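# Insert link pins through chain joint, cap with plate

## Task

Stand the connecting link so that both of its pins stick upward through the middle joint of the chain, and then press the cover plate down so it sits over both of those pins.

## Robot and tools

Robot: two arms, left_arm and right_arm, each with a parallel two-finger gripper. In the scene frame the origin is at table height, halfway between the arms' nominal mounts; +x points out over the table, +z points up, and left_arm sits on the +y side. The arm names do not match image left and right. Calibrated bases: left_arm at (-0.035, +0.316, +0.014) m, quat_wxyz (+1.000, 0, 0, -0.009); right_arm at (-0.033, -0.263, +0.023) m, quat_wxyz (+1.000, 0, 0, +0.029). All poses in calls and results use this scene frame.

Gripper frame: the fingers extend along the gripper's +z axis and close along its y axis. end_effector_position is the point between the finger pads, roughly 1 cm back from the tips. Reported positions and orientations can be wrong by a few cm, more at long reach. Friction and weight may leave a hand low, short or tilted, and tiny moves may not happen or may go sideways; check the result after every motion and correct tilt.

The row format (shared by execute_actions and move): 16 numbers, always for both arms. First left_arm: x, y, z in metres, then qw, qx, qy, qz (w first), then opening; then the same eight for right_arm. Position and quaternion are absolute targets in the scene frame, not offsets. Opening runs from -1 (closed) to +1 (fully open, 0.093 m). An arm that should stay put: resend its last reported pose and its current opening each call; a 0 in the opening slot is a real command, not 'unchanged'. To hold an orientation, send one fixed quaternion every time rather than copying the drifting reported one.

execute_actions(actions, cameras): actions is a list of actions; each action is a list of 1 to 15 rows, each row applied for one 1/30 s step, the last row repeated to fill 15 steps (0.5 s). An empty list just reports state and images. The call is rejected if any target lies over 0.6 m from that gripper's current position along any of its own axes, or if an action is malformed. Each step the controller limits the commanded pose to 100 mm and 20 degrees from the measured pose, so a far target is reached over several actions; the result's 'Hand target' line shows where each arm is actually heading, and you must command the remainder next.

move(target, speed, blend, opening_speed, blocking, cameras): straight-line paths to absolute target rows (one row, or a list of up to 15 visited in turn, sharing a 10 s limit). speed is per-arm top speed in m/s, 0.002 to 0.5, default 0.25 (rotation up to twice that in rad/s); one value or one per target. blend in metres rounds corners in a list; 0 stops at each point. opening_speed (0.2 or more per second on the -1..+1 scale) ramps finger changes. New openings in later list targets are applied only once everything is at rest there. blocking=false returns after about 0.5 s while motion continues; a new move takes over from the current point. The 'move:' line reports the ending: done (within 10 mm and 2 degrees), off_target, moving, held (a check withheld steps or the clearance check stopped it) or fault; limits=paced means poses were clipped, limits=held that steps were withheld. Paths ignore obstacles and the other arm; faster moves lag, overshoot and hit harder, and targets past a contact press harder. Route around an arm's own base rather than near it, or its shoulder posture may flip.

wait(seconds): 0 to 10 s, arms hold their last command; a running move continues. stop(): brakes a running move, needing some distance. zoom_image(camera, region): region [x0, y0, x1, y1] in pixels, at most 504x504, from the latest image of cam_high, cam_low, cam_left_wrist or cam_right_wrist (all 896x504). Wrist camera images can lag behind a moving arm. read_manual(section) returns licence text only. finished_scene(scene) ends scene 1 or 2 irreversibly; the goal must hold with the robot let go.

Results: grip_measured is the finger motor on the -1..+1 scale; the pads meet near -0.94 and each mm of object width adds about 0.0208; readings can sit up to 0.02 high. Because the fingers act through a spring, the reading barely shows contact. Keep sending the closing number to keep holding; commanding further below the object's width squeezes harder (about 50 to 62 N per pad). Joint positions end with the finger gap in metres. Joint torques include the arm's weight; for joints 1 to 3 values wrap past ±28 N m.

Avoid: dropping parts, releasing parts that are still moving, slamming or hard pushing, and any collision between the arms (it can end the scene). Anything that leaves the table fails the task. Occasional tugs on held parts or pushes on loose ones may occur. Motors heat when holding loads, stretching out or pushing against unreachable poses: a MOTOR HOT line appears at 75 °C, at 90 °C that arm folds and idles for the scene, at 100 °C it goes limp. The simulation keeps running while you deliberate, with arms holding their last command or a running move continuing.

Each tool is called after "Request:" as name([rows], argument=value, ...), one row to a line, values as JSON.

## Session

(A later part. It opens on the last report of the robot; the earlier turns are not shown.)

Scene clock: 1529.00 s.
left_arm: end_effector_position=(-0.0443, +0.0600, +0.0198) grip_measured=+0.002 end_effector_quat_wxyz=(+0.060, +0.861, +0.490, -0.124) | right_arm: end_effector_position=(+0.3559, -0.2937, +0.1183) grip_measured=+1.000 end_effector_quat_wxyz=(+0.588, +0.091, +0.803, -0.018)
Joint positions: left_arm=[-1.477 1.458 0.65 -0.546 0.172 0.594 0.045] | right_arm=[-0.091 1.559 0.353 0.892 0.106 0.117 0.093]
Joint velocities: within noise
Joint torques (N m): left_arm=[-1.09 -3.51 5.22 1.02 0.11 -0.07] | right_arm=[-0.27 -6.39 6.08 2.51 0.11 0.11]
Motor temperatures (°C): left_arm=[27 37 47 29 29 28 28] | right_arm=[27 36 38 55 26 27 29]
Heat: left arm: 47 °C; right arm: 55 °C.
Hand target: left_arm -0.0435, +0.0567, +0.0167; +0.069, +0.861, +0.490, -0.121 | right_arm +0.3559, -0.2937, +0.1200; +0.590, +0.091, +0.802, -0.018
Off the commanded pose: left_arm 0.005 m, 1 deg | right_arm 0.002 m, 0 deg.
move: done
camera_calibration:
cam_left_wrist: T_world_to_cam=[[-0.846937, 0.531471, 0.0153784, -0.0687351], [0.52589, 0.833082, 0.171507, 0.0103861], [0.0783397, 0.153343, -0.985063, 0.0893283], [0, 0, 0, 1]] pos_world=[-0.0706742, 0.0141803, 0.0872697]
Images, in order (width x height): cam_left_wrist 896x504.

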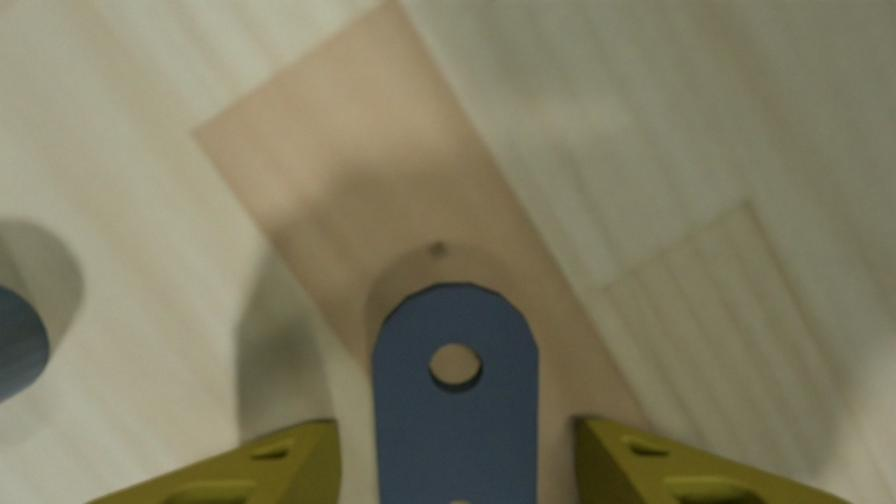

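Request:
move([
  [-0.0430,0.0600,0.040,0.0689,0.8607,0.4899,-0.1210,0.0,0.3559,-0.2937,0.12,0.590,0.091,0.802,-0.018,1.0],
  [-0.0435,0.0520,0.0300,0.0689,0.8607,0.4899,-0.1210,0.0,0.3559,-0.2937,0.12,0.590,0.091,0.802,-0.018,1.0],
  [-0.0435,0.0530,0.0160,0.0689,0.8607,0.4899,-0.1210,0.0,0.3559,-0.2937,0.12,0.590,0.091,0.802,-0.018,1.0],
], speed=0.05, cameras=["cam_left_wrist"])

Scene clock: 1539.90 s.
left_arm: end_effector_position=(-0.0439, +0.0559, +0.0201) grip_measured=+0.002 end_effector_quat_wxyz=(+0.060, +0.861, +0.490, -0.124) | right_arm: end_effector_position=(+0.3559, -0.2937, +0.1183) grip_measured=+1.000 end_effector_quat_wxyz=(+0.588, +0.091, +0.803, -0.018)
Joint positions: left_arm=[-1.477 1.473 0.664 -0.544 0.172 0.593 0.045] | right_arm=[-0.091 1.559 0.353 0.892 0.106 0.117 0.093]
Joint velocities: within noise
Joint torques (N m): left_arm=[-1.17 -3.63 5 1.03 0.1 -0.03] | right_arm=[-0.27 -6.45 6.17 2.52 0.09 0.1]
Motor temperatures (°C): left_arm=[27 37 46 29 29 28 28] | right_arm=[27 36 37 55 26 27 29]
Heat: left arm: 46 °C; right arm: 55 °C.
Hand target: left_arm -0.0435, +0.0531, +0.0163; +0.069, +0.861, +0.490, -0.121 | right_arm +0.3559, -0.2937, +0.1200; +0.590, +0.091, +0.802, -0.018
Off the commanded pose: left_arm 0.005 m, 1 deg | right_arm 0.002 m, 0 deg.
move: done
camera_calibration:
cam_left_wrist: T_world_to_cam=[[-0.847762, 0.530176, 0.0145882, -0.0661913], [0.524573, 0.834111, 0.170535, 0.0134607], [0.0782456, 0.152226, -0.985244, 0.0902237], [0, 0, 0, 1]] pos_world=[-0.0702352, 0.0101309, 0.0875624]
Images, in order (width x height): cam_left_wrist 896x504.

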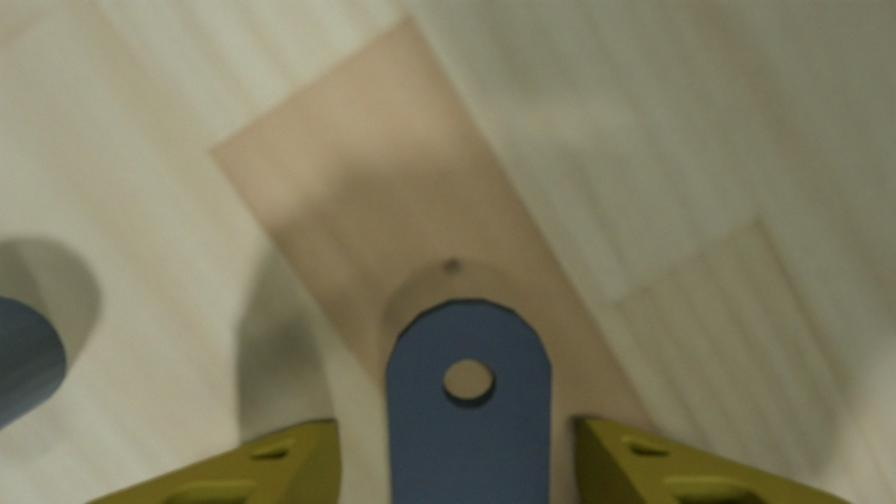

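Request:
move([
  [-0.0445,0.0530,0.0125,0.0689,0.8607,0.4899,-0.1210,0.0,0.3559,-0.2937,0.12,0.590,0.091,0.802,-0.018,1.0],
], speed=0.03, cameras=[])

Request:
move([
  [-0.0445,0.0535,0.0145,0.0689,0.8607,0.4899,-0.1210,-1.0,0.3559,-0.2937,0.12,0.590,0.091,0.802,-0.018,1.0],
], opening_speed=0.6, cameras=["cam_left_wrist"])

Scene clock: 1549.60 s.
left_arm: end_effector_position=(-0.0441, +0.0561, +0.0196) grip_measured=+0.002 end_effector_quat_wxyz=(+0.061, +0.860, +0.491, -0.122) | right_arm: end_effector_position=(+0.3559, -0.2937, +0.1183) grip_measured=+1.000 end_effector_quat_wxyz=(+0.588, +0.091, +0.803, -0.018)
Joint positions: left_arm=[-1.48 1.473 0.662 -0.541 0.167 0.587 0.045] | right_arm=[-0.091 1.559 0.353 0.892 0.106 0.117 0.093]
Joint velocities: within noise
Joint torques (N m): left_arm=[-1.17 -2.89 4.45 1.19 0.17 0.03] | right_arm=[-0.02 -6.3 6.35 2.51 0.12 0.08]
Motor temperatures (°C): left_arm=[27 36 46 29 29 28 28] | right_arm=[27 36 37 55 26 27 29]
Heat: left arm: 46 °C; right arm: 55 °C.
Hand target: left_arm -0.0445, +0.0535, +0.0129; +0.068, +0.861, +0.490, -0.121 | right_arm +0.3559, -0.2937, +0.1200; +0.590, +0.091, +0.802, -0.018
Off the commanded pose: left_arm 0.008 m, 1 deg | right_arm 0.002 m, 0 deg.
move: done
No camera images: "cameras" was empty.

Scene clock: 1551.47 s.
left_arm: end_effector_position=(-0.0390, +0.0519, +0.0195) grip_measured=-0.477 end_effector_quat_wxyz=(+0.077, +0.860, +0.492, -0.114) | right_arm: end_effector_position=(+0.3559, -0.2937, +0.1183) grip_measured=+1.000 end_effector_quat_wxyz=(+0.588, +0.091, +0.803, -0.018)
Joint positions: left_arm=[-1.48 1.473 0.659 -0.518 0.138 0.587 0.022] | right_arm=[-0.091 1.559 0.353 0.892 0.106 0.117 0.093]
Joint velocities: within noise
Joint torques (N m): left_arm=[-1.17 -3.52 4.85 0.92 0.38 -0.05] | right_arm=[-0.08 -6.2 6.27 2.53 0.14 0.1]
Motor temperatures (°C): left_arm=[27 36 45 29 29 28 28] | right_arm=[27 36 37 55 26 27 29]
Heat: left arm: 45 °C; right arm: 55 °C.
Hand target: left_arm -0.0443, +0.0538, +0.0147; +0.069, +0.861, +0.490, -0.121 | right_arm +0.3559, -0.2937, +0.1200; +0.590, +0.091, +0.802, -0.018
Off the commanded pose: left_arm 0.008 m, 1 deg | right_arm 0.002 m, 0 deg.
move: done
camera_calibration:
cam_left_wrist: T_world_to_cam=[[-0.852526, 0.522195, -0.0226348, -0.0589037], [0.511142, 0.841966, 0.172706, 0.01342], [0.109244, 0.135667, -0.984713, 0.0919304], [0, 0, 0, 1]] pos_world=[-0.0671193, 0.00698813, 0.0868741]
Images, in order (width x height): cam_left_wrist 896x504.

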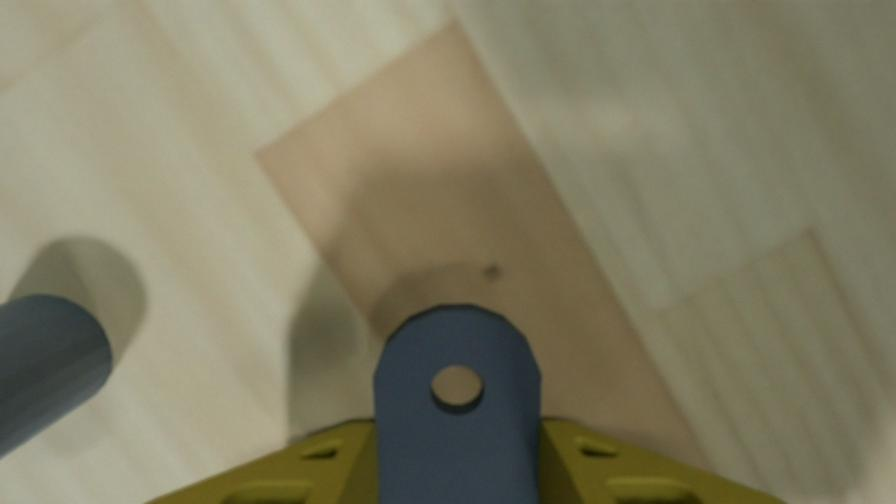

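Request:
move([
  [-0.0415,0.0550,0.05,0.0689,0.8607,0.4899,-0.1210,-1.0,0.3559,-0.2937,0.12,0.590,0.091,0.802,-0.018,1.0],
  [0.06,0.09,0.17,0.0689,0.8607,0.4899,-0.1210,-1.0,0.3559,-0.2937,0.12,0.590,0.091,0.802,-0.018,1.0],
  [0.19,0.17,0.19,0.0913,0.7474,0.6497,-0.1051,-1.0,0.3559,-0.2937,0.12,0.590,0.091,0.802,-0.018,1.0],
  [0.30,0.36,0.17,0.0913,0.7474,0.6497,-0.1051,-1.0,0.3559,-0.2937,0.12,0.590,0.091,0.802,-0.018,1.0],
  [0.358,0.385,0.12,0.0913,0.7474,0.6497,-0.1051,-1.0,0.3559,-0.2937,0.12,0.590,0.091,0.802,-0.018,1.0],
], speed=[0.06,0.2,0.25,0.25,0.15], blend=[0,0.03,0.03,0.02,0], cameras=["cam_left_wrist","cam_high"])

Scene clock: 1582.20 s.
left_arm: end_effector_position=(+0.3533, +0.3805, +0.1147) grip_measured=-0.477 end_effector_quat_wxyz=(+0.087, +0.745, +0.651, -0.117) | right_arm: end_effector_position=(+0.3559, -0.2937, +0.1183) grip_measured=+1.000 end_effector_quat_wxyz=(+0.588, +0.091, +0.803, -0.018)
Joint positions: left_arm=[0.291 2.184 1.968 -1.494 0.257 1.996 0.022] | right_arm=[-0.091 1.559 0.353 0.892 0.106 0.117 0.093]
Joint velocities: within noise
Joint torques (N m): left_arm=[0.27 -9.96 8.47 -0.02 0.28 0.11] | right_arm=[-0.24 -6.32 6.01 2.57 0.08 0.09]
Motor temperatures (°C): left_arm=[27 36 46 29 29 28 29] | right_arm=[27 36 37 55 26 27 29]
Heat: left arm: 46 °C; right arm: 55 °C.
Hand target: left_arm +0.3579, +0.3849, +0.1201; +0.091, +0.747, +0.650, -0.105 | right_arm +0.3559, -0.2937, +0.1200; +0.590, +0.091, +0.802, -0.018
Off the commanded pose: left_arm 0.008 m, 1 deg | right_arm 0.002 m, 0 deg.
move: done
camera_calibration:
cam_left_wrist: T_world_to_cam=[[-0.987226, 0.158165, 0.0191813, 0.287434], [0.159212, 0.974839, 0.156012, -0.404536], [0.0059769, 0.157073, -0.987569, 0.126983], [0, 0, 0, 1]] pos_world=[0.347411, 0.32895, 0.183003]
Images, in order (width x height): cam_high 896x504, cam_left_wrist 896x504.

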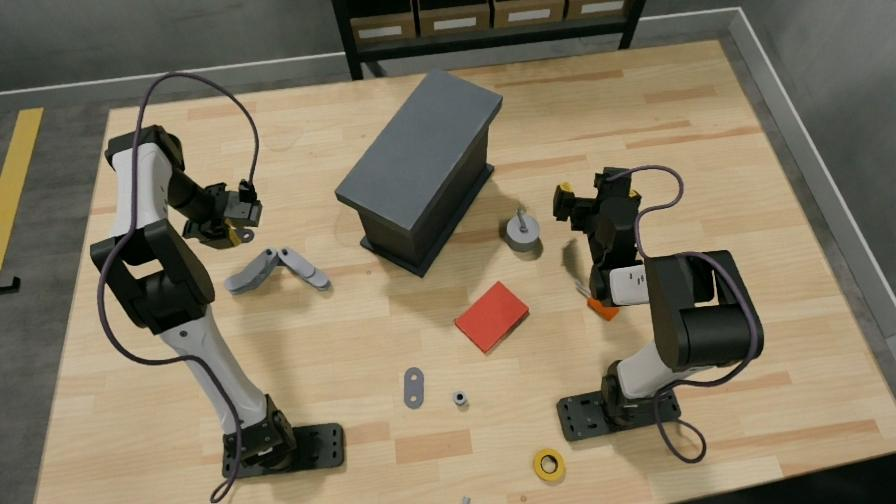

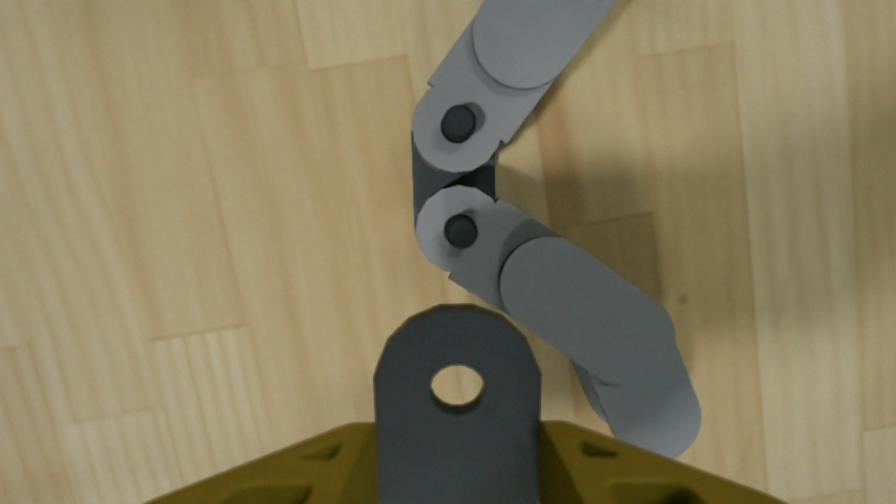

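Request:
move([
  [0.347,0.331,0.098,0.0744,0.7428,0.6639,-0.0504,-1.0,0.3559,-0.2937,0.12,0.590,0.091,0.802,-0.018,1.0],
], speed=0.1, cameras=["cam_left_wrist"])

Request:
zoom_image(camera="cam_left_wrist", region=[370, 300, 550, 480])

Scene clock: 1641.00 s.
left_arm: end_effector_position=(+0.3449, +0.3293, +0.0869) grip_measured=-0.477 end_effector_quat_wxyz=(+0.069, +0.743, +0.662, -0.070) | right_arm: end_effector_position=(+0.3559, -0.2937, +0.1183) grip_measured=+1.000 end_effector_quat_wxyz=(+0.588, +0.091, +0.803, -0.018)
Joint positions: left_arm=[0.138 2.036 1.647 -1.22 0.193 1.81 0.022] | right_arm=[-0.091 1.559 0.353 0.892 0.106 0.117 0.093]
Joint velocities: within noise
Joint torques (N m): left_arm=[-0.58 -11.99 5.79 0.27 0.17 -0.12] | right_arm=[-0.25 -6.39 6.2 2.54 0.14 0.12]
Motor temperatures (°C): left_arm=[27 56 50 27 30 28 30] | right_arm=[27 36 37 55 26 27 29]
Heat: left arm: 56 °C; right arm: 55 °C.
Hand target: left_arm +0.3469, +0.3309, +0.0979; +0.074, +0.743, +0.664, -0.051 | right_arm +0.3559, -0.2937, +0.1200; +0.590, +0.091, +0.802, -0.018
Off the commanded pose: left_arm 0.011 m, 2 deg | right_arm 0.002 m, 0 deg.
move: off_target (left_arm)
camera_calibration:
cam_left_wrist: T_world_to_cam=[[-0.990703, 0.135685, -0.00989356, 0.298869], [0.128975, 0.959868, 0.249037, -0.341725], [0.0432871, 0.245446, -0.968443, 0.0639475], [0, 0, 0, 1]] pos_world=[0.337396, 0.271763, 0.149989]
Images, in order (width x height): cam_left_wrist 896x504.

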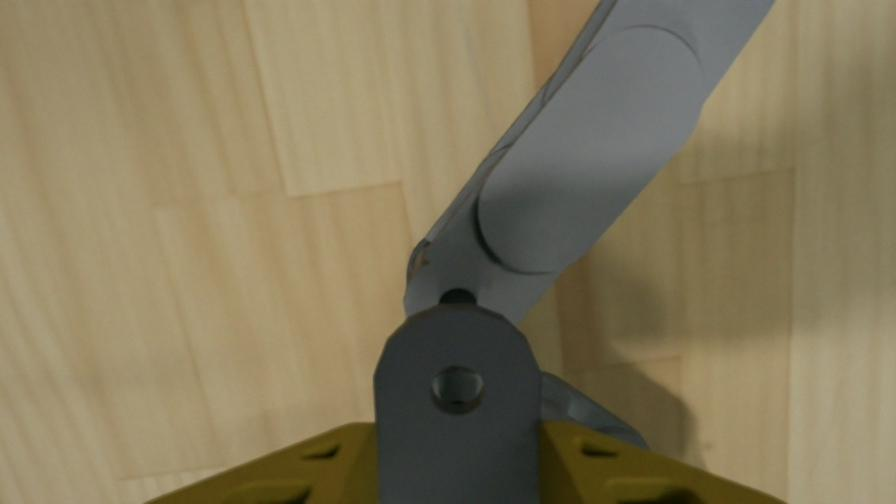

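Scaled by 2.800 from the camera's 896x504 image, which has a finer 1280x720 frame.

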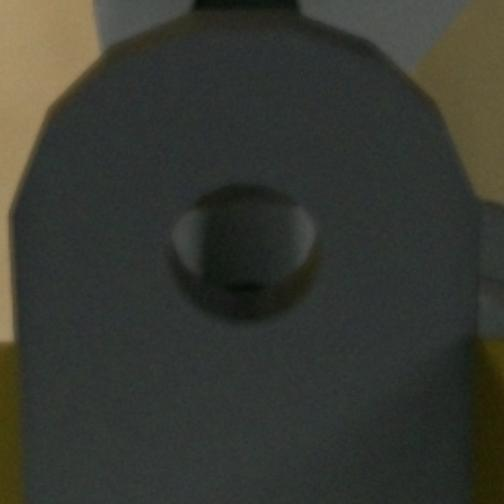

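Request:
zoom_image(camera="cam_left_wrist", region=[390, 230, 530, 330])

Scaled by 3.600 from the camera's 896x504 image, which has a finer 1280x720 frame.

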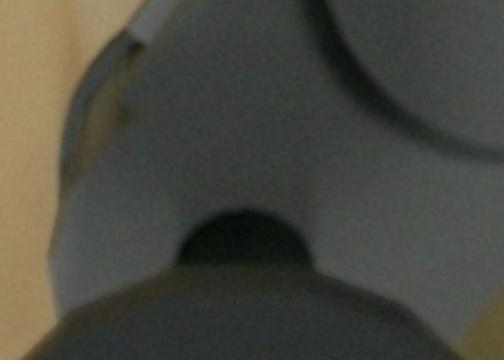

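Request:
move([
  [0.347,0.331,0.084,0.0744,0.7428,0.6639,-0.0504,-1.0,0.3559,-0.2937,0.12,0.590,0.091,0.802,-0.018,1.0],
], speed=0.05, cameras=["cam_left_wrist"])

Request:
zoom_image(camera="cam_left_wrist", region=[370, 280, 550, 460])

Scene clock: 1673.90 s.
left_arm: end_effector_position=(+0.3449, +0.3294, +0.0758) grip_measured=-0.477 end_effector_quat_wxyz=(+0.071, +0.743, +0.662, -0.067) | right_arm: end_effector_position=(+0.3559, -0.2937, +0.1183) grip_measured=+1.000 end_effector_quat_wxyz=(+0.588, +0.091, +0.803, -0.018)
Joint positions: left_arm=[0.138 2.036 1.602 -1.167 0.193 1.809 0.022] | right_arm=[-0.091 1.559 0.353 0.892 0.106 0.117 0.093]
Joint velocities: within noise
Joint torques (N m): left_arm=[-0.58 -11.33 5.83 0.29 0.16 -0.07] | right_arm=[-0.25 -6.24 6.12 2.54 0.1 0.1]
Motor temperatures (°C): left_arm=[27 56 47 27 29 28 30] | right_arm=[27 36 37 55 26 27 29]
Heat: left arm: 56 °C; right arm: 55 °C.
Hand target: left_arm +0.3470, +0.3309, +0.0841; +0.075, +0.743, +0.664, -0.051 | right_arm +0.3559, -0.2937, +0.1200; +0.590, +0.091, +0.802, -0.018
Off the commanded pose: left_arm 0.009 m, 2 deg | right_arm 0.002 m, 0 deg.
move: done
camera_calibration:
cam_left_wrist: T_world_to_cam=[[-0.990644, 0.135345, -0.0174718, 0.299426], [0.126668, 0.959578, 0.251328, -0.338313], [0.0507816, 0.246763, -0.967744, 0.0501335], [0, 0, 0, 1]] pos_world=[0.336933, 0.27174, 0.138775]
Images, in order (width x height): cam_left_wrist 896x504.

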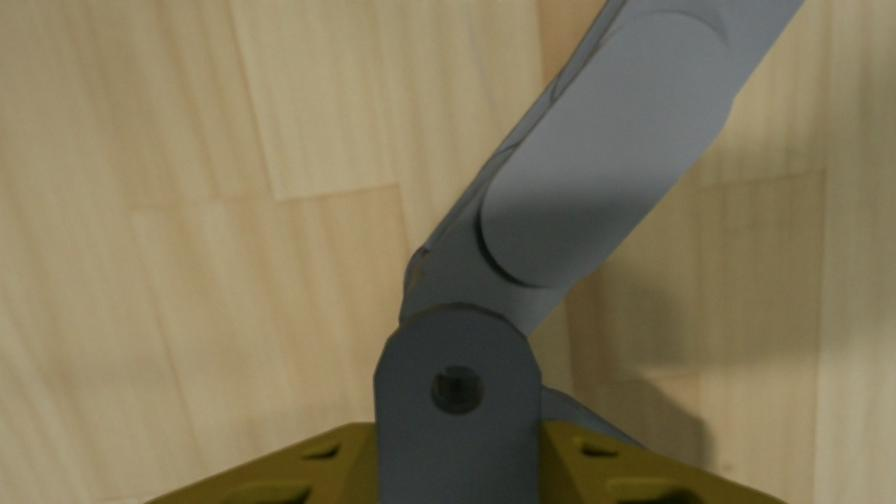

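Scaled by 2.800 from the camera's 896x504 image, which has a finer 1280x720 frame.

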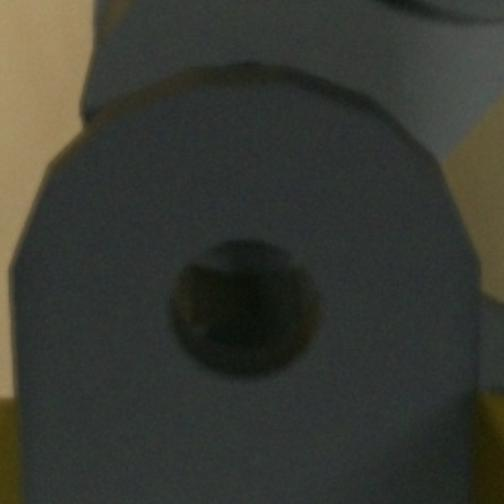

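Request:
move([
  [0.347,0.331,0.074,0.0744,0.7428,0.6639,-0.0504,-1.0,0.3559,-0.2937,0.12,0.590,0.091,0.802,-0.018,1.0],
], speed=0.05, cameras=["cam_left_wrist"])

Request:
zoom_image(camera="cam_left_wrist", region=[400, 330, 520, 440])

Scene clock: 1684.17 s.
left_arm: end_effector_position=(+0.3450, +0.3294, +0.0684) grip_measured=-0.477 end_effector_quat_wxyz=(+0.073, +0.743, +0.662, -0.064) | right_arm: end_effector_position=(+0.3559, -0.2937, +0.1183) grip_measured=+1.000 end_effector_quat_wxyz=(+0.588, +0.091, +0.803, -0.018)
Joint positions: left_arm=[0.138 2.036 1.573 -1.131 0.193 1.809 0.022] | right_arm=[-0.091 1.559 0.353 0.892 0.106 0.117 0.093]
Joint velocities: within noise
Joint torques (N m): left_arm=[-0.51 -10.7 5.81 0.29 0.17 -0.07] | right_arm=[-0.21 -6.3 6.24 2.53 0.1 0.11]
Motor temperatures (°C): left_arm=[27 56 47 27 29 28 30] | right_arm=[27 36 37 55 26 27 29]
Heat: left arm: 56 °C; right arm: 55 °C.
Hand target: left_arm +0.3469, +0.3309, +0.0740; +0.074, +0.743, +0.664, -0.051 | right_arm +0.3559, -0.2937, +0.1200; +0.590, +0.091, +0.802, -0.018
Off the commanded pose: left_arm 0.006 m, 2 deg | right_arm 0.002 m, 0 deg.
move: done
camera_calibration:
cam_left_wrist: T_world_to_cam=[[-0.990555, 0.134992, -0.0240403, 0.299923], [0.124609, 0.959417, 0.252966, -0.335827], [0.057213, 0.247581, -0.967176, 0.0404504], [0, 0, 0, 1]] pos_world=[0.336623, 0.271697, 0.131286]
Images, in order (width x height): cam_left_wrist 896x504.

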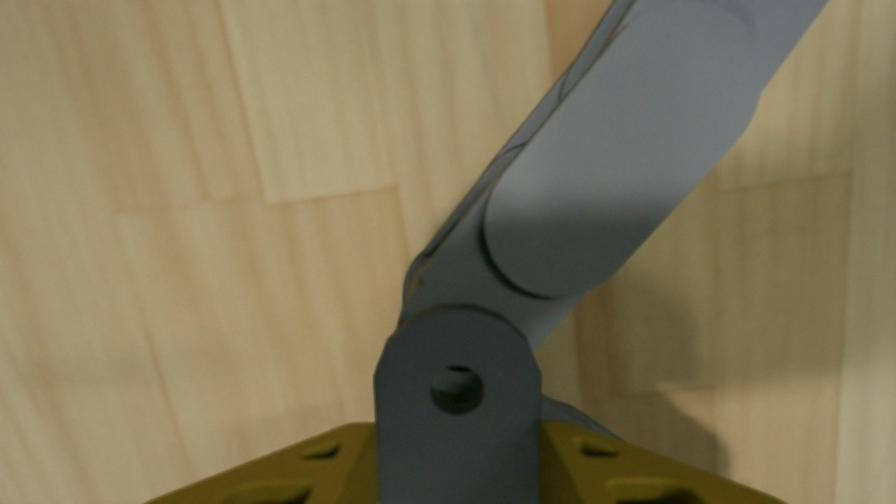

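Scaled by 4.200 from the camera's 896x504 image, which has a finer 1280x720 frame.

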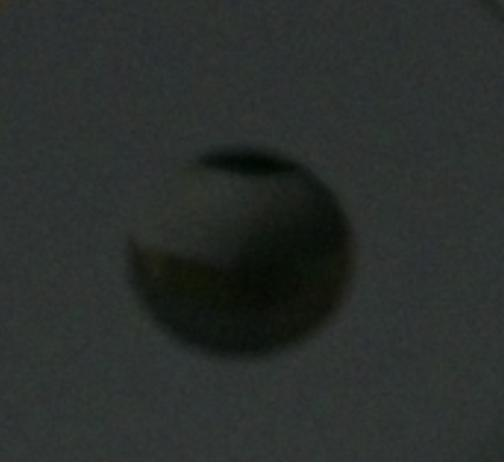

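Request:
move([
  [0.3468,0.3285,0.078,0.0744,0.7428,0.6639,-0.0504,-1.0,0.3559,-0.2937,0.12,0.590,0.091,0.802,-0.018,1.0],
], speed=0.05, cameras=["cam_left_wrist"])

Request:
zoom_image(camera="cam_left_wrist", region=[400, 330, 520, 440])

Scene clock: 1700.87 s.
left_arm: end_effector_position=(+0.3453, +0.3294, +0.0684) grip_measured=-0.477 end_effector_quat_wxyz=(+0.073, +0.741, +0.664, -0.064) | right_arm: end_effector_position=(+0.3559, -0.2937, +0.1183) grip_measured=+1.000 end_effector_quat_wxyz=(+0.588, +0.091, +0.803, -0.018)
Joint positions: left_arm=[0.138 2.036 1.573 -1.13 0.193 1.803 0.022] | right_arm=[-0.091 1.559 0.353 0.892 0.106 0.117 0.093]
Joint velocities: within noise
Joint torques (N m): left_arm=[-1.2 -11.11 6.49 0.2 0.16 -0.06] | right_arm=[-0.23 -6.46 6.08 2.47 0.12 0.08]
Motor temperatures (°C): left_arm=[27 54 45 27 29 28 30] | right_arm=[27 36 37 55 26 27 29]
Heat: left arm: 54 °C; right arm: 55 °C.
Hand target: left_arm +0.3468, +0.3284, +0.0779; +0.075, +0.743, +0.664, -0.051 | right_arm +0.3559, -0.2937, +0.1200; +0.590, +0.091, +0.802, -0.018
Off the commanded pose: left_arm 0.010 m, 2 deg | right_arm 0.002 m, 0 deg.
move: done
camera_calibration:
cam_left_wrist: T_world_to_cam=[[-0.991297, 0.129431, -0.0240558, 0.302276], [0.119212, 0.960068, 0.253095, -0.334251], [0.0558536, 0.248025, -0.967142, 0.0407417], [0, 0, 0, 1]] pos_world=[0.337216, 0.271675, 0.131272]
Images, in order (width x height): cam_left_wrist 896x504.

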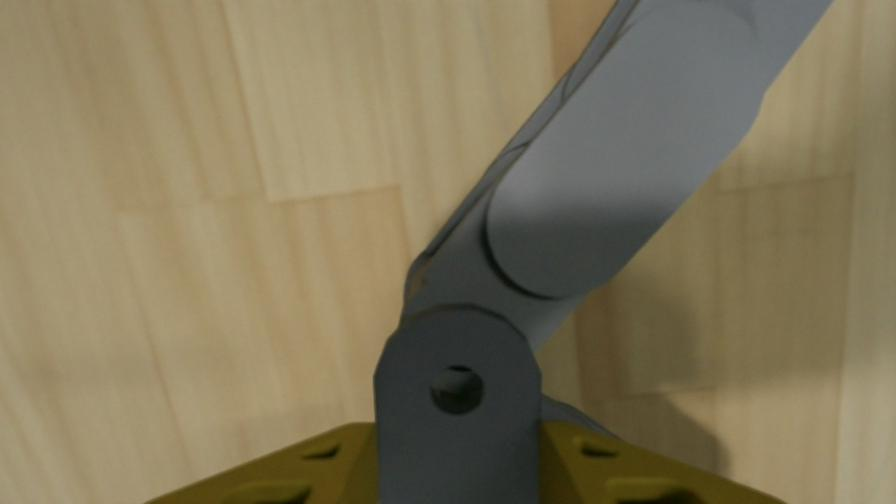

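Scaled by 4.200 from the camera's 896x504 image, which has a finer 1280x720 frame.

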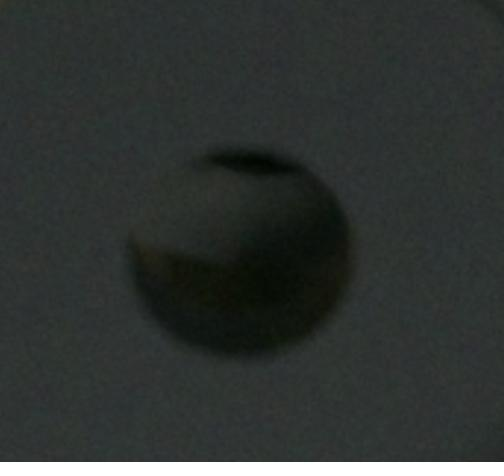

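Request:
move([
  [0.3468,0.3268,0.078,0.0744,0.7428,0.6639,-0.0504,-1.0,0.3559,-0.2937,0.12,0.590,0.091,0.802,-0.018,1.0],
], speed=0.05, cameras=["cam_left_wrist"])

Request:
zoom_image(camera="cam_left_wrist", region=[400, 330, 520, 440])

Scene clock: 1709.70 s.
left_arm: end_effector_position=(+0.3454, +0.3270, +0.0684) grip_measured=-0.477 end_effector_quat_wxyz=(+0.072, +0.742, +0.663, -0.064) | right_arm: end_effector_position=(+0.3559, -0.2937, +0.1183) grip_measured=+1.000 end_effector_quat_wxyz=(+0.588, +0.091, +0.803, -0.018)
Joint positions: left_arm=[0.131 2.036 1.573 -1.13 0.193 1.799 0.022] | right_arm=[-0.091 1.559 0.353 0.892 0.106 0.117 0.093]
Joint velocities: within noise
Joint torques (N m): left_arm=[-0.98 -11.15 6.41 0.21 0.15 -0.06] | right_arm=[-0.17 -6.37 6.04 2.48 0.11 0.12]
Motor temperatures (°C): left_arm=[27 55 45 26 29 28 30] | right_arm=[27 36 37 55 26 27 29]
Heat: left arm: 55 °C; right arm: 55 °C.
Hand target: left_arm +0.3468, +0.3267, +0.0779; +0.075, +0.743, +0.664, -0.051 | right_arm +0.3559, -0.2937, +0.1200; +0.590, +0.091, +0.802, -0.018
Off the commanded pose: left_arm 0.010 m, 2 deg | right_arm 0.002 m, 0 deg.
move: done
camera_calibration:
cam_left_wrist: T_world_to_cam=[[-0.991057, 0.131406, -0.0231821, 0.301886], [0.121348, 0.95983, 0.252984, -0.332545], [0.0554946, 0.247909, -0.967193, 0.0415144], [0, 0, 0, 1]] pos_world=[0.337236, 0.269225, 0.131279]
Images, in order (width x height): cam_left_wrist 896x504.

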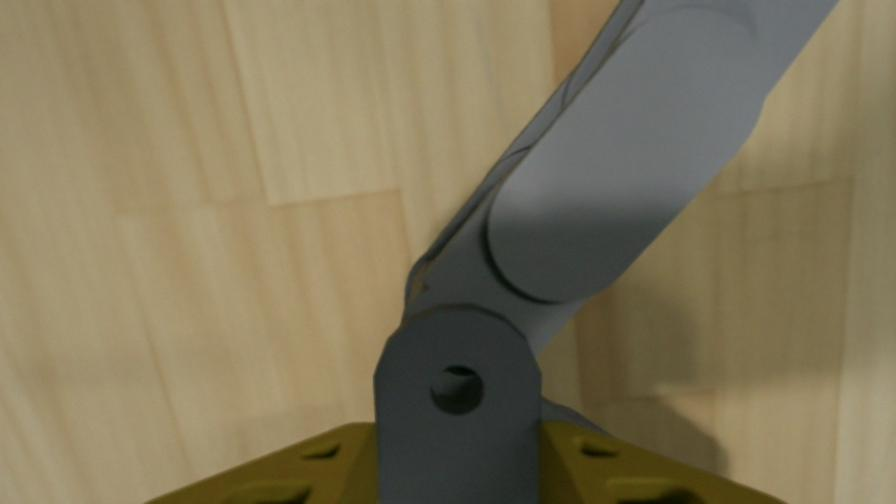

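Scaled by 4.200 from the camera's 896x504 image, which has a finer 1280x720 frame.

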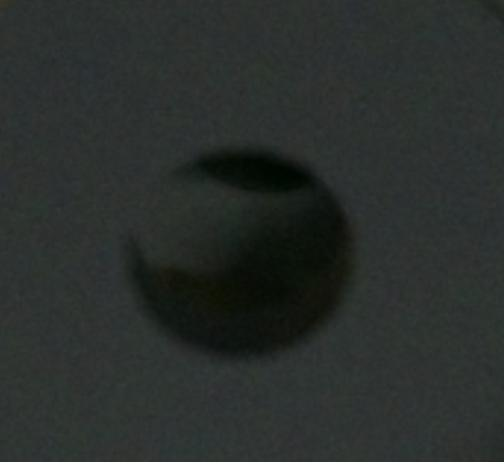

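Request:
wait(seconds=0.3, cameras=["cam_left_wrist"])

Request:
zoom_image(camera="cam_left_wrist", region=[400, 330, 520, 440])

Scene clock: 1719.67 s.
left_arm: end_effector_position=(+0.3454, +0.3270, +0.0684) grip_measured=-0.477 end_effector_quat_wxyz=(+0.072, +0.742, +0.663, -0.064) | right_arm: end_effector_position=(+0.3559, -0.2937, +0.1183) grip_measured=+1.000 end_effector_quat_wxyz=(+0.588, +0.091, +0.803, -0.018)
Joint positions: left_arm=[0.131 2.036 1.573 -1.13 0.193 1.798 0.022] | right_arm=[-0.091 1.559 0.353 0.892 0.106 0.117 0.093]
Joint velocities: within noise
Joint torques (N m): left_arm=[-0.95 -11.21 6.34 0.21 0.17 -0.07] | right_arm=[-0.2 -6.38 6.12 2.51 0.14 0.1]
Motor temperatures (°C): left_arm=[27 55 45 26 29 28 30] | right_arm=[27 36 37 55 26 27 29]
Heat: left arm: 55 °C; right arm: 55 °C.
Hand target: left_arm +0.3468, +0.3267, +0.0779; +0.075, +0.743, +0.664, -0.051 | right_arm +0.3559, -0.2937, +0.1200; +0.590, +0.091, +0.802, -0.018
Tool commands: left_gripper/opening=-1.0 right_gripper/opening=+1.0
Off the commanded pose: left_arm 0.010 m, 2 deg | right_arm 0.002 m, 0 deg.
wait: 0.30 s; at rest from the start
camera_calibration:
cam_left_wrist: T_world_to_cam=[[-0.991108, 0.131035, -0.0231093, 0.30202], [0.121008, 0.959875, 0.252975, -0.332441], [0.0553307, 0.247929, -0.967197, 0.0415646], [0, 0, 0, 1]] pos_world=[0.337262, 0.269222, 0.13128]
Images, in order (width x height): cam_left_wrist 896x504.

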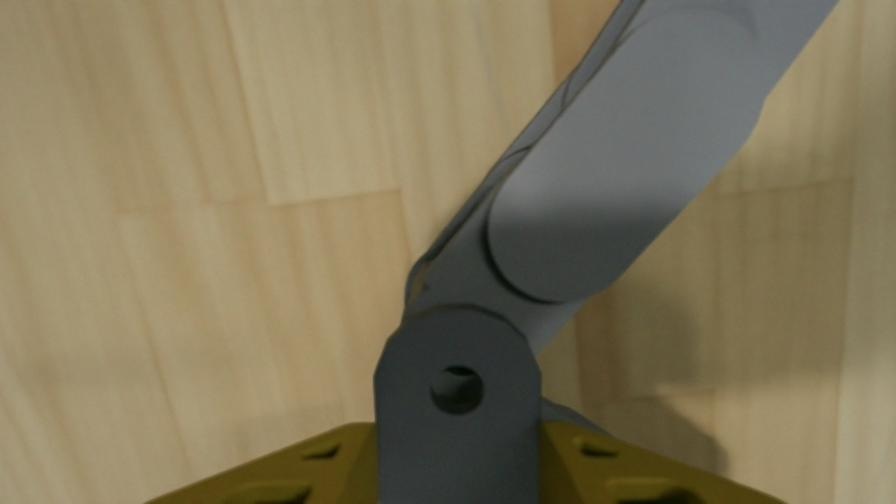

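Scaled by 4.200 from the camera's 896x504 image, which has a finer 1280x720 frame.

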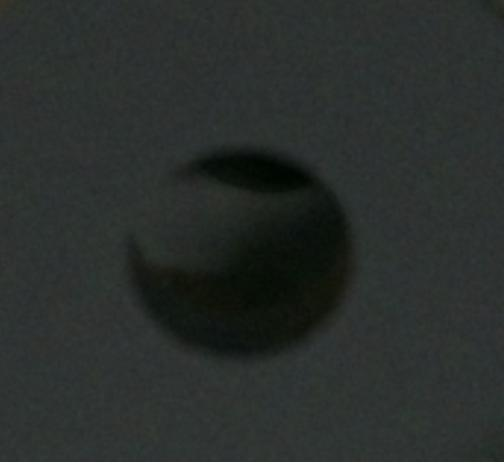

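Request:
move([
  [0.3466,0.3263,0.066,0.0744,0.7428,0.6639,-0.0504,-1.0,0.3559,-0.2937,0.12,0.590,0.091,0.802,-0.018,1.0],
], speed=0.04, cameras=["cam_left_wrist"])

Request:
zoom_image(camera="cam_left_wrist", region=[400, 330, 520, 440])

Scene clock: 1732.33 s.
left_arm: end_effector_position=(+0.3432, +0.3267, +0.0630) grip_measured=-0.477 end_effector_quat_wxyz=(+0.071, +0.742, +0.664, -0.066) | right_arm: end_effector_position=(+0.3559, -0.2937, +0.1183) grip_measured=+1.000 end_effector_quat_wxyz=(+0.588, +0.091, +0.803, -0.018)
Joint positions: left_arm=[0.131 2.036 1.551 -1.111 0.193 1.798 0.022] | right_arm=[-0.091 1.559 0.353 0.892 0.106 0.117 0.093]
Joint velocities: within noise
Joint torques (N m): left_arm=[-1.14 -10.37 5.19 0.43 0.16 -0.08] | right_arm=[-0.16 -6.34 6.13 2.55 0.1 0.11]
Motor temperatures (°C): left_arm=[27 55 45 26 29 28 30] | right_arm=[27 36 37 55 26 27 29]
Heat: left arm: 55 °C; right arm: 55 °C.
Hand target: left_arm +0.3466, +0.3262, +0.0661; +0.074, +0.743, +0.664, -0.051 | right_arm +0.3559, -0.2937, +0.1200; +0.590, +0.091, +0.802, -0.018
Off the commanded pose: left_arm 0.005 m, 2 deg | right_arm 0.002 m, 0 deg.
move: done
camera_calibration:
cam_left_wrist: T_world_to_cam=[[-0.99129, 0.130284, -0.0192631, 0.29982], [0.121283, 0.960075, 0.252083, -0.330672], [0.0513365, 0.247551, -0.967514, 0.0380322], [0, 0, 0, 1]] pos_world=[0.335361, 0.268993, 0.125929]
Images, in order (width x height): cam_left_wrist 896x504.

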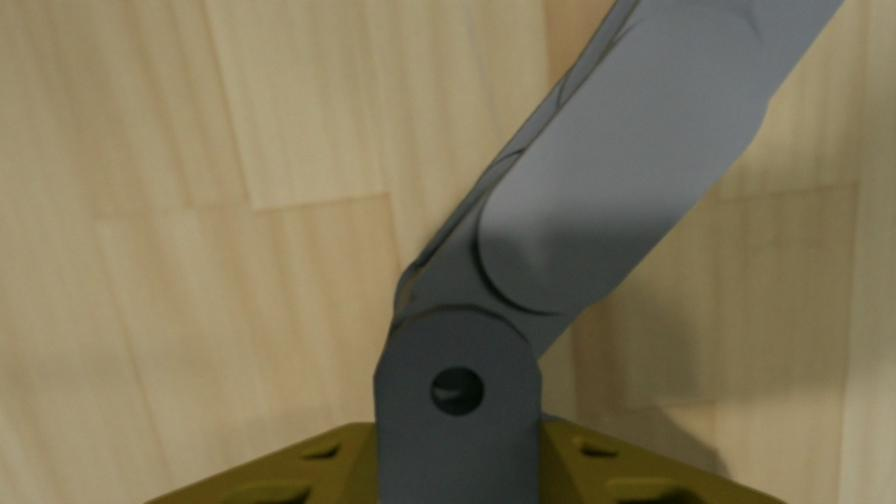

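Scaled by 4.200 from the camera's 896x504 image, which has a finer 1280x720 frame.

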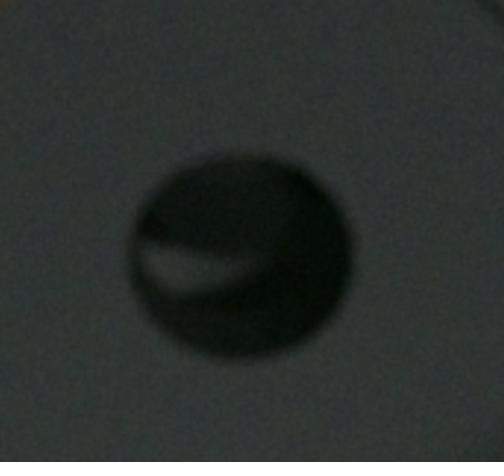

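Request:
move([
  [0.3475,0.3265,0.092,0.0744,0.7428,0.6639,-0.0504,-1.0,0.3559,-0.2937,0.12,0.590,0.091,0.802,-0.018,1.0],
  [0.3485,0.3265,0.067,0.0744,0.7428,0.6639,-0.0504,-1.0,0.3559,-0.2937,0.12,0.590,0.091,0.802,-0.018,1.0],
], speed=0.05, cameras=["cam_left_wrist"])

Request:
zoom_image(camera="cam_left_wrist", region=[400, 330, 520, 440])

Scene clock: 1753.67 s.
left_arm: end_effector_position=(+0.3468, +0.3272, +0.0651) grip_measured=-0.477 end_effector_quat_wxyz=(+0.075, +0.742, +0.663, -0.060) | right_arm: end_effector_position=(+0.3559, -0.2937, +0.1183) grip_measured=+1.000 end_effector_quat_wxyz=(+0.588, +0.091, +0.803, -0.018)
Joint positions: left_arm=[0.131 2.034 1.557 -1.104 0.192 1.797 0.022] | right_arm=[-0.091 1.559 0.353 0.892 0.106 0.117 0.093]
Joint velocities: within noise
Joint torques (N m): left_arm=[-1.11 -9.8 5.79 0.32 0.16 -0.08] | right_arm=[-0.18 -6.19 6.16 2.53 0.14 0.08]
Motor temperatures (°C): left_arm=[27 54 44 26 29 28 30] | right_arm=[27 36 37 55 26 27 29]
Heat: left arm: 54 °C; right arm: 55 °C.
Hand target: left_arm +0.3484, +0.3264, +0.0670; +0.074, +0.743, +0.664, -0.051 | right_arm +0.3559, -0.2937, +0.1200; +0.590, +0.091, +0.802, -0.018
Off the commanded pose: left_arm 0.003 m, 1 deg | right_arm 0.002 m, 0 deg.
move: done
camera_calibration:
cam_left_wrist: T_world_to_cam=[[-0.99095, 0.129975, -0.0335291, 0.304328], [0.117206, 0.959594, 0.255815, -0.330768], [0.0654238, 0.24957, -0.966144, 0.034089], [0, 0, 0, 1]] pos_world=[0.338112, 0.269341, 0.127754]
Images, in order (width x height): cam_left_wrist 896x504.

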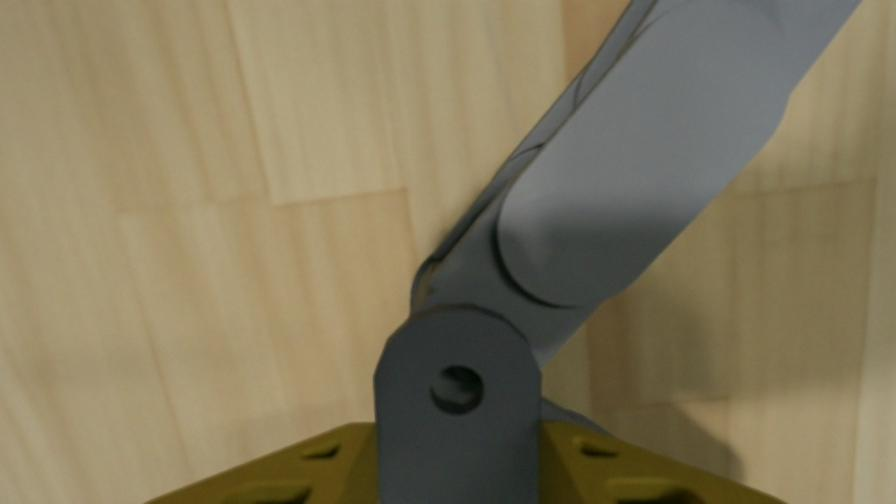

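Scaled by 4.200 from the camera's 896x504 image, which has a finer 1280x720 frame.

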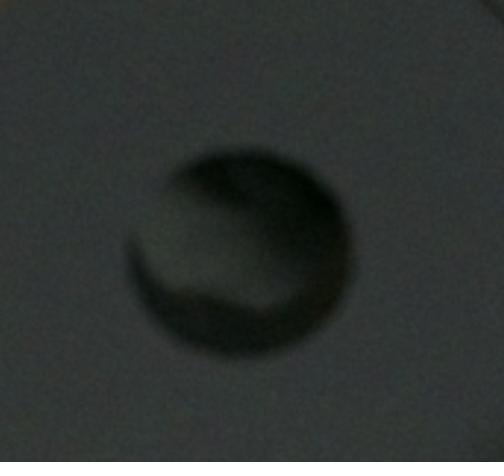

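Request:
zoom_image(camera="cam_left_wrist", region=[425, 358, 489, 420])

Scaled by 7.875 from the camera's 896x504 image, which has a finer 1280x720 frame.

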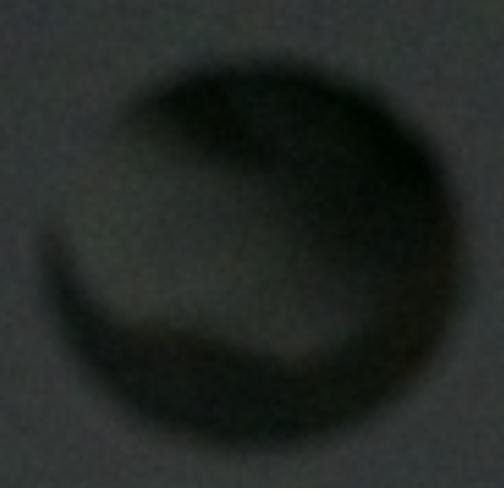

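Request:
move([
  [0.3484,0.3247,0.068,0.0744,0.7428,0.6639,-0.0504,-1.0,0.3559,-0.2937,0.12,0.590,0.091,0.802,-0.018,1.0],
], speed=0.04, cameras=["cam_left_wrist"])

Request:
zoom_image(camera="cam_left_wrist", region=[425, 358, 489, 420])

Scene clock: 1781.53 s.
left_arm: end_effector_position=(+0.3472, +0.3250, +0.0651) grip_measured=-0.477 end_effector_quat_wxyz=(+0.075, +0.742, +0.663, -0.060) | right_arm: end_effector_position=(+0.3559, -0.2937, +0.1183) grip_measured=+1.000 end_effector_quat_wxyz=(+0.588, +0.091, +0.803, -0.018)
Joint positions: left_arm=[0.126 2.034 1.557 -1.103 0.192 1.793 0.022] | right_arm=[-0.091 1.559 0.353 0.892 0.106 0.117 0.093]
Joint velocities: within noise
Joint torques (N m): left_arm=[-0.99 -9.99 5.89 0.29 0.17 -0.05] | right_arm=[-0.12 -6.35 6.09 2.55 0.1 0.11]
Motor temperatures (°C): left_arm=[27 51 45 26 29 28 31] | right_arm=[27 36 37 55 26 27 29]
Heat: left arm: 51 °C; right arm: 55 °C.
Hand target: left_arm +0.3484, +0.3247, +0.0680; +0.074, +0.743, +0.664, -0.051 | right_arm +0.3559, -0.2937, +0.1200; +0.590, +0.091, +0.802, -0.018
Off the commanded pose: left_arm 0.003 m, 1 deg | right_arm 0.002 m, 0 deg.
move: done
camera_calibration:
cam_left_wrist: T_world_to_cam=[[-0.990781, 0.131195, -0.0337796, 0.304497], [0.118318, 0.95943, 0.255918, -0.329077], [0.0659843, 0.249562, -0.966108, 0.0344085], [0, 0, 0, 1]] pos_world=[0.338355, 0.267191, 0.127745]
Images, in order (width x height): cam_left_wrist 896x504.

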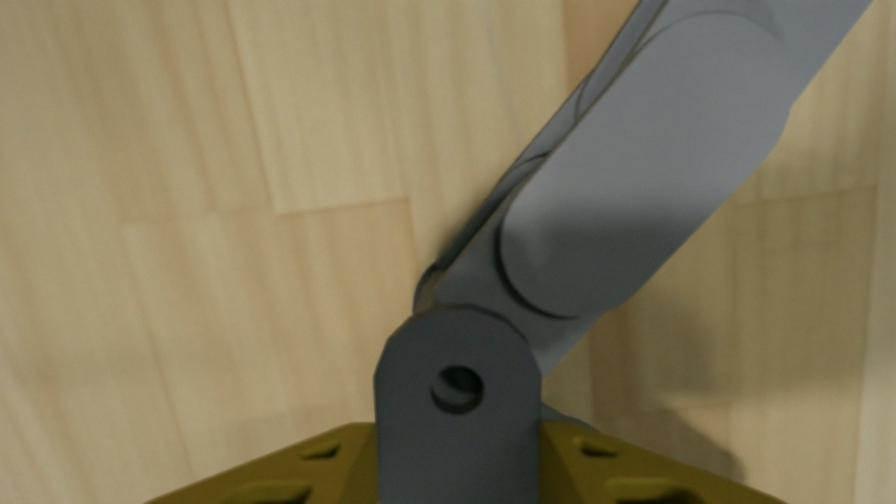

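Scaled by 7.875 from the camera's 896x504 image, which has a finer 1280x720 frame.

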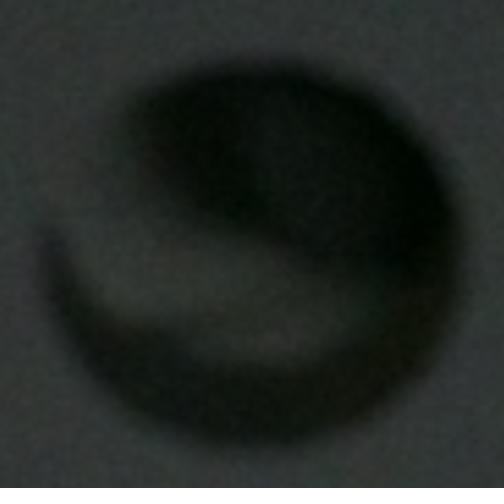

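Request:
move([
  [0.3460,0.3270,0.092,0.0744,0.7428,0.6639,-0.0504,-1.0,0.3559,-0.2937,0.12,0.590,0.091,0.802,-0.018,1.0],
  [0.3472,0.3270,0.067,0.0744,0.7428,0.6639,-0.0504,-1.0,0.3559,-0.2937,0.12,0.590,0.091,0.802,-0.018,1.0],
], speed=0.05, cameras=["cam_left_wrist"])

Request:
zoom_image(camera="cam_left_wrist", region=[425, 358, 489, 420])

Scene clock: 1796.90 s.
left_arm: end_effector_position=(+0.3457, +0.3249, +0.0650) grip_measured=-0.477 end_effector_quat_wxyz=(+0.075, +0.742, +0.663, -0.060) | right_arm: end_effector_position=(+0.3559, -0.2937, +0.1183) grip_measured=+1.000 end_effector_quat_wxyz=(+0.588, +0.091, +0.803, -0.018)
Joint positions: left_arm=[0.126 2.03 1.551 -1.102 0.192 1.792 0.022] | right_arm=[-0.091 1.559 0.353 0.892 0.106 0.117 0.093]
Joint velocities: within noise
Joint torques (N m): left_arm=[-0.35 -9.83 5.81 0.26 0.17 0.01] | right_arm=[-0.17 -6.41 6.3 2.57 0.11 0.15]
Motor temperatures (°C): left_arm=[27 51 45 26 29 28 31] | right_arm=[27 36 37 55 26 27 29]
Heat: left arm: 51 °C; right arm: 55 °C.
Hand target: left_arm +0.3472, +0.3270, +0.0670; +0.074, +0.743, +0.664, -0.051 | right_arm +0.3559, -0.2937, +0.1200; +0.590, +0.091, +0.802, -0.018
Off the commanded pose: left_arm 0.003 m, 1 deg | right_arm 0.002 m, 0 deg.
move: done
camera_calibration:
cam_left_wrist: T_world_to_cam=[[-0.990882, 0.130818, -0.0322263, 0.303101], [0.118366, 0.959518, 0.255568, -0.328753], [0.0643548, 0.249423, -0.966254, 0.0351023], [0, 0, 0, 1]] pos_world=[0.336992, 0.267037, 0.127704]
Images, in order (width x height): cam_left_wrist 896x504.

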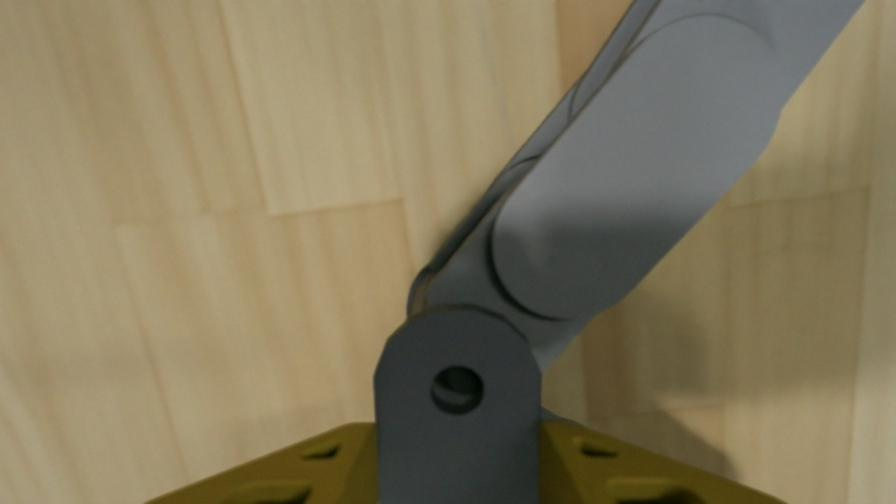

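Scaled by 7.875 from the camera's 896x504 image, which has a finer 1280x720 frame.

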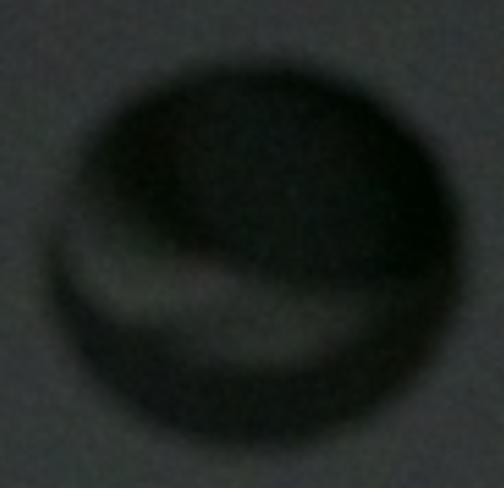

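Request:
move([
  [0.3460,0.3420,0.092,0.0744,0.7428,0.6639,-0.0504,-1.0,0.3559,-0.2937,0.12,0.590,0.091,0.802,-0.018,1.0],
  [0.3460,0.3276,0.092,0.0744,0.7428,0.6639,-0.0504,-1.0,0.3559,-0.2937,0.12,0.590,0.091,0.802,-0.018,1.0],
  [0.3470,0.3276,0.067,0.0744,0.7428,0.6639,-0.0504,-1.0,0.3559,-0.2937,0.12,0.590,0.091,0.802,-0.018,1.0],
], speed=[0.1,0.05,0.05], cameras=["cam_left_wrist"])

Request:
zoom_image(camera="cam_left_wrist", region=[425, 358, 489, 420])

Scene clock: 1822.17 s.
left_arm: end_effector_position=(+0.3455, +0.3271, +0.0649) grip_measured=-0.477 end_effector_quat_wxyz=(+0.074, +0.743, +0.662, -0.059) | right_arm: end_effector_position=(+0.3559, -0.2937, +0.1183) grip_measured=+1.000 end_effector_quat_wxyz=(+0.588, +0.091, +0.803, -0.018)
Joint positions: left_arm=[0.13 2.03 1.55 -1.102 0.19 1.801 0.022] | right_arm=[-0.091 1.559 0.353 0.892 0.106 0.117 0.093]
Joint velocities: within noise
Joint torques (N m): left_arm=[-0.73 -9.85 5.83 0.32 0.18 -0.08] | right_arm=[-0.24 -6.31 6.16 2.53 0.11 0.11]
Motor temperatures (°C): left_arm=[27 52 44 26 29 28 31] | right_arm=[27 36 37 55 26 27 29]
Heat: left arm: 52 °C; right arm: 55 °C.
Hand target: left_arm +0.3470, +0.3276, +0.0671; +0.075, +0.743, +0.664, -0.050 | right_arm +0.3559, -0.2937, +0.1200; +0.590, +0.091, +0.802, -0.018
Off the commanded pose: left_arm 0.003 m, 1 deg | right_arm 0.002 m, 0 deg.
move: done
camera_calibration:
cam_left_wrist: T_world_to_cam=[[-0.990413, 0.134169, -0.0328743, 0.301381], [0.121289, 0.958527, 0.257905, -0.331683], [0.0661136, 0.251445, -0.965611, 0.0330834], [0, 0, 0, 1]] pos_world=[0.336534, 0.269172, 0.127396]
Images, in order (width x height): cam_left_wrist 896x504.

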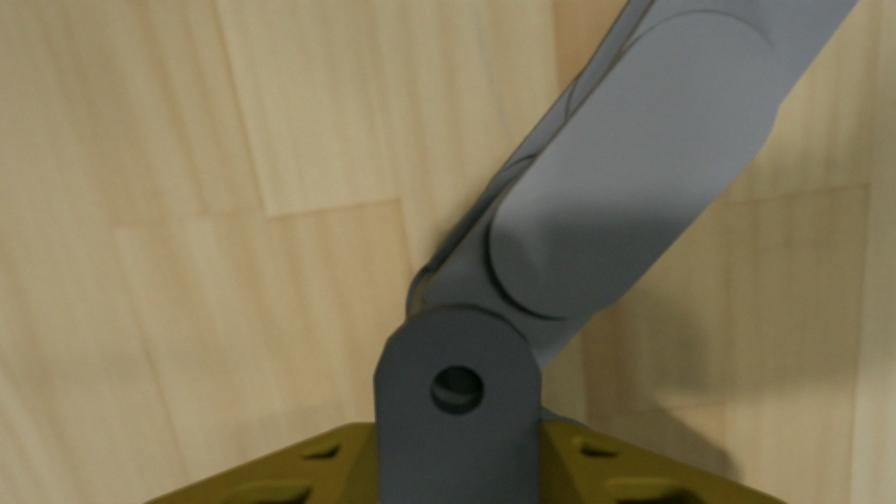

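Scaled by 7.875 from the camera's 896x504 image, which has a finer 1280x720 frame.

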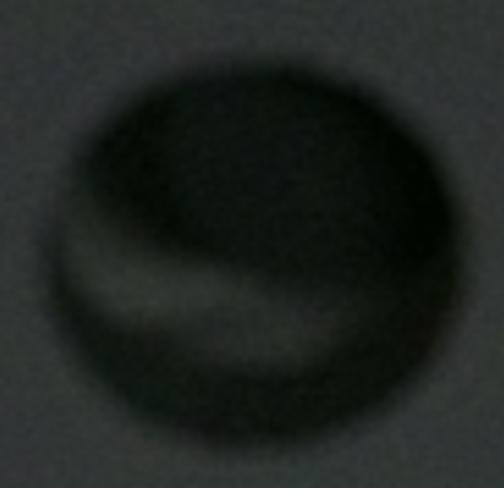

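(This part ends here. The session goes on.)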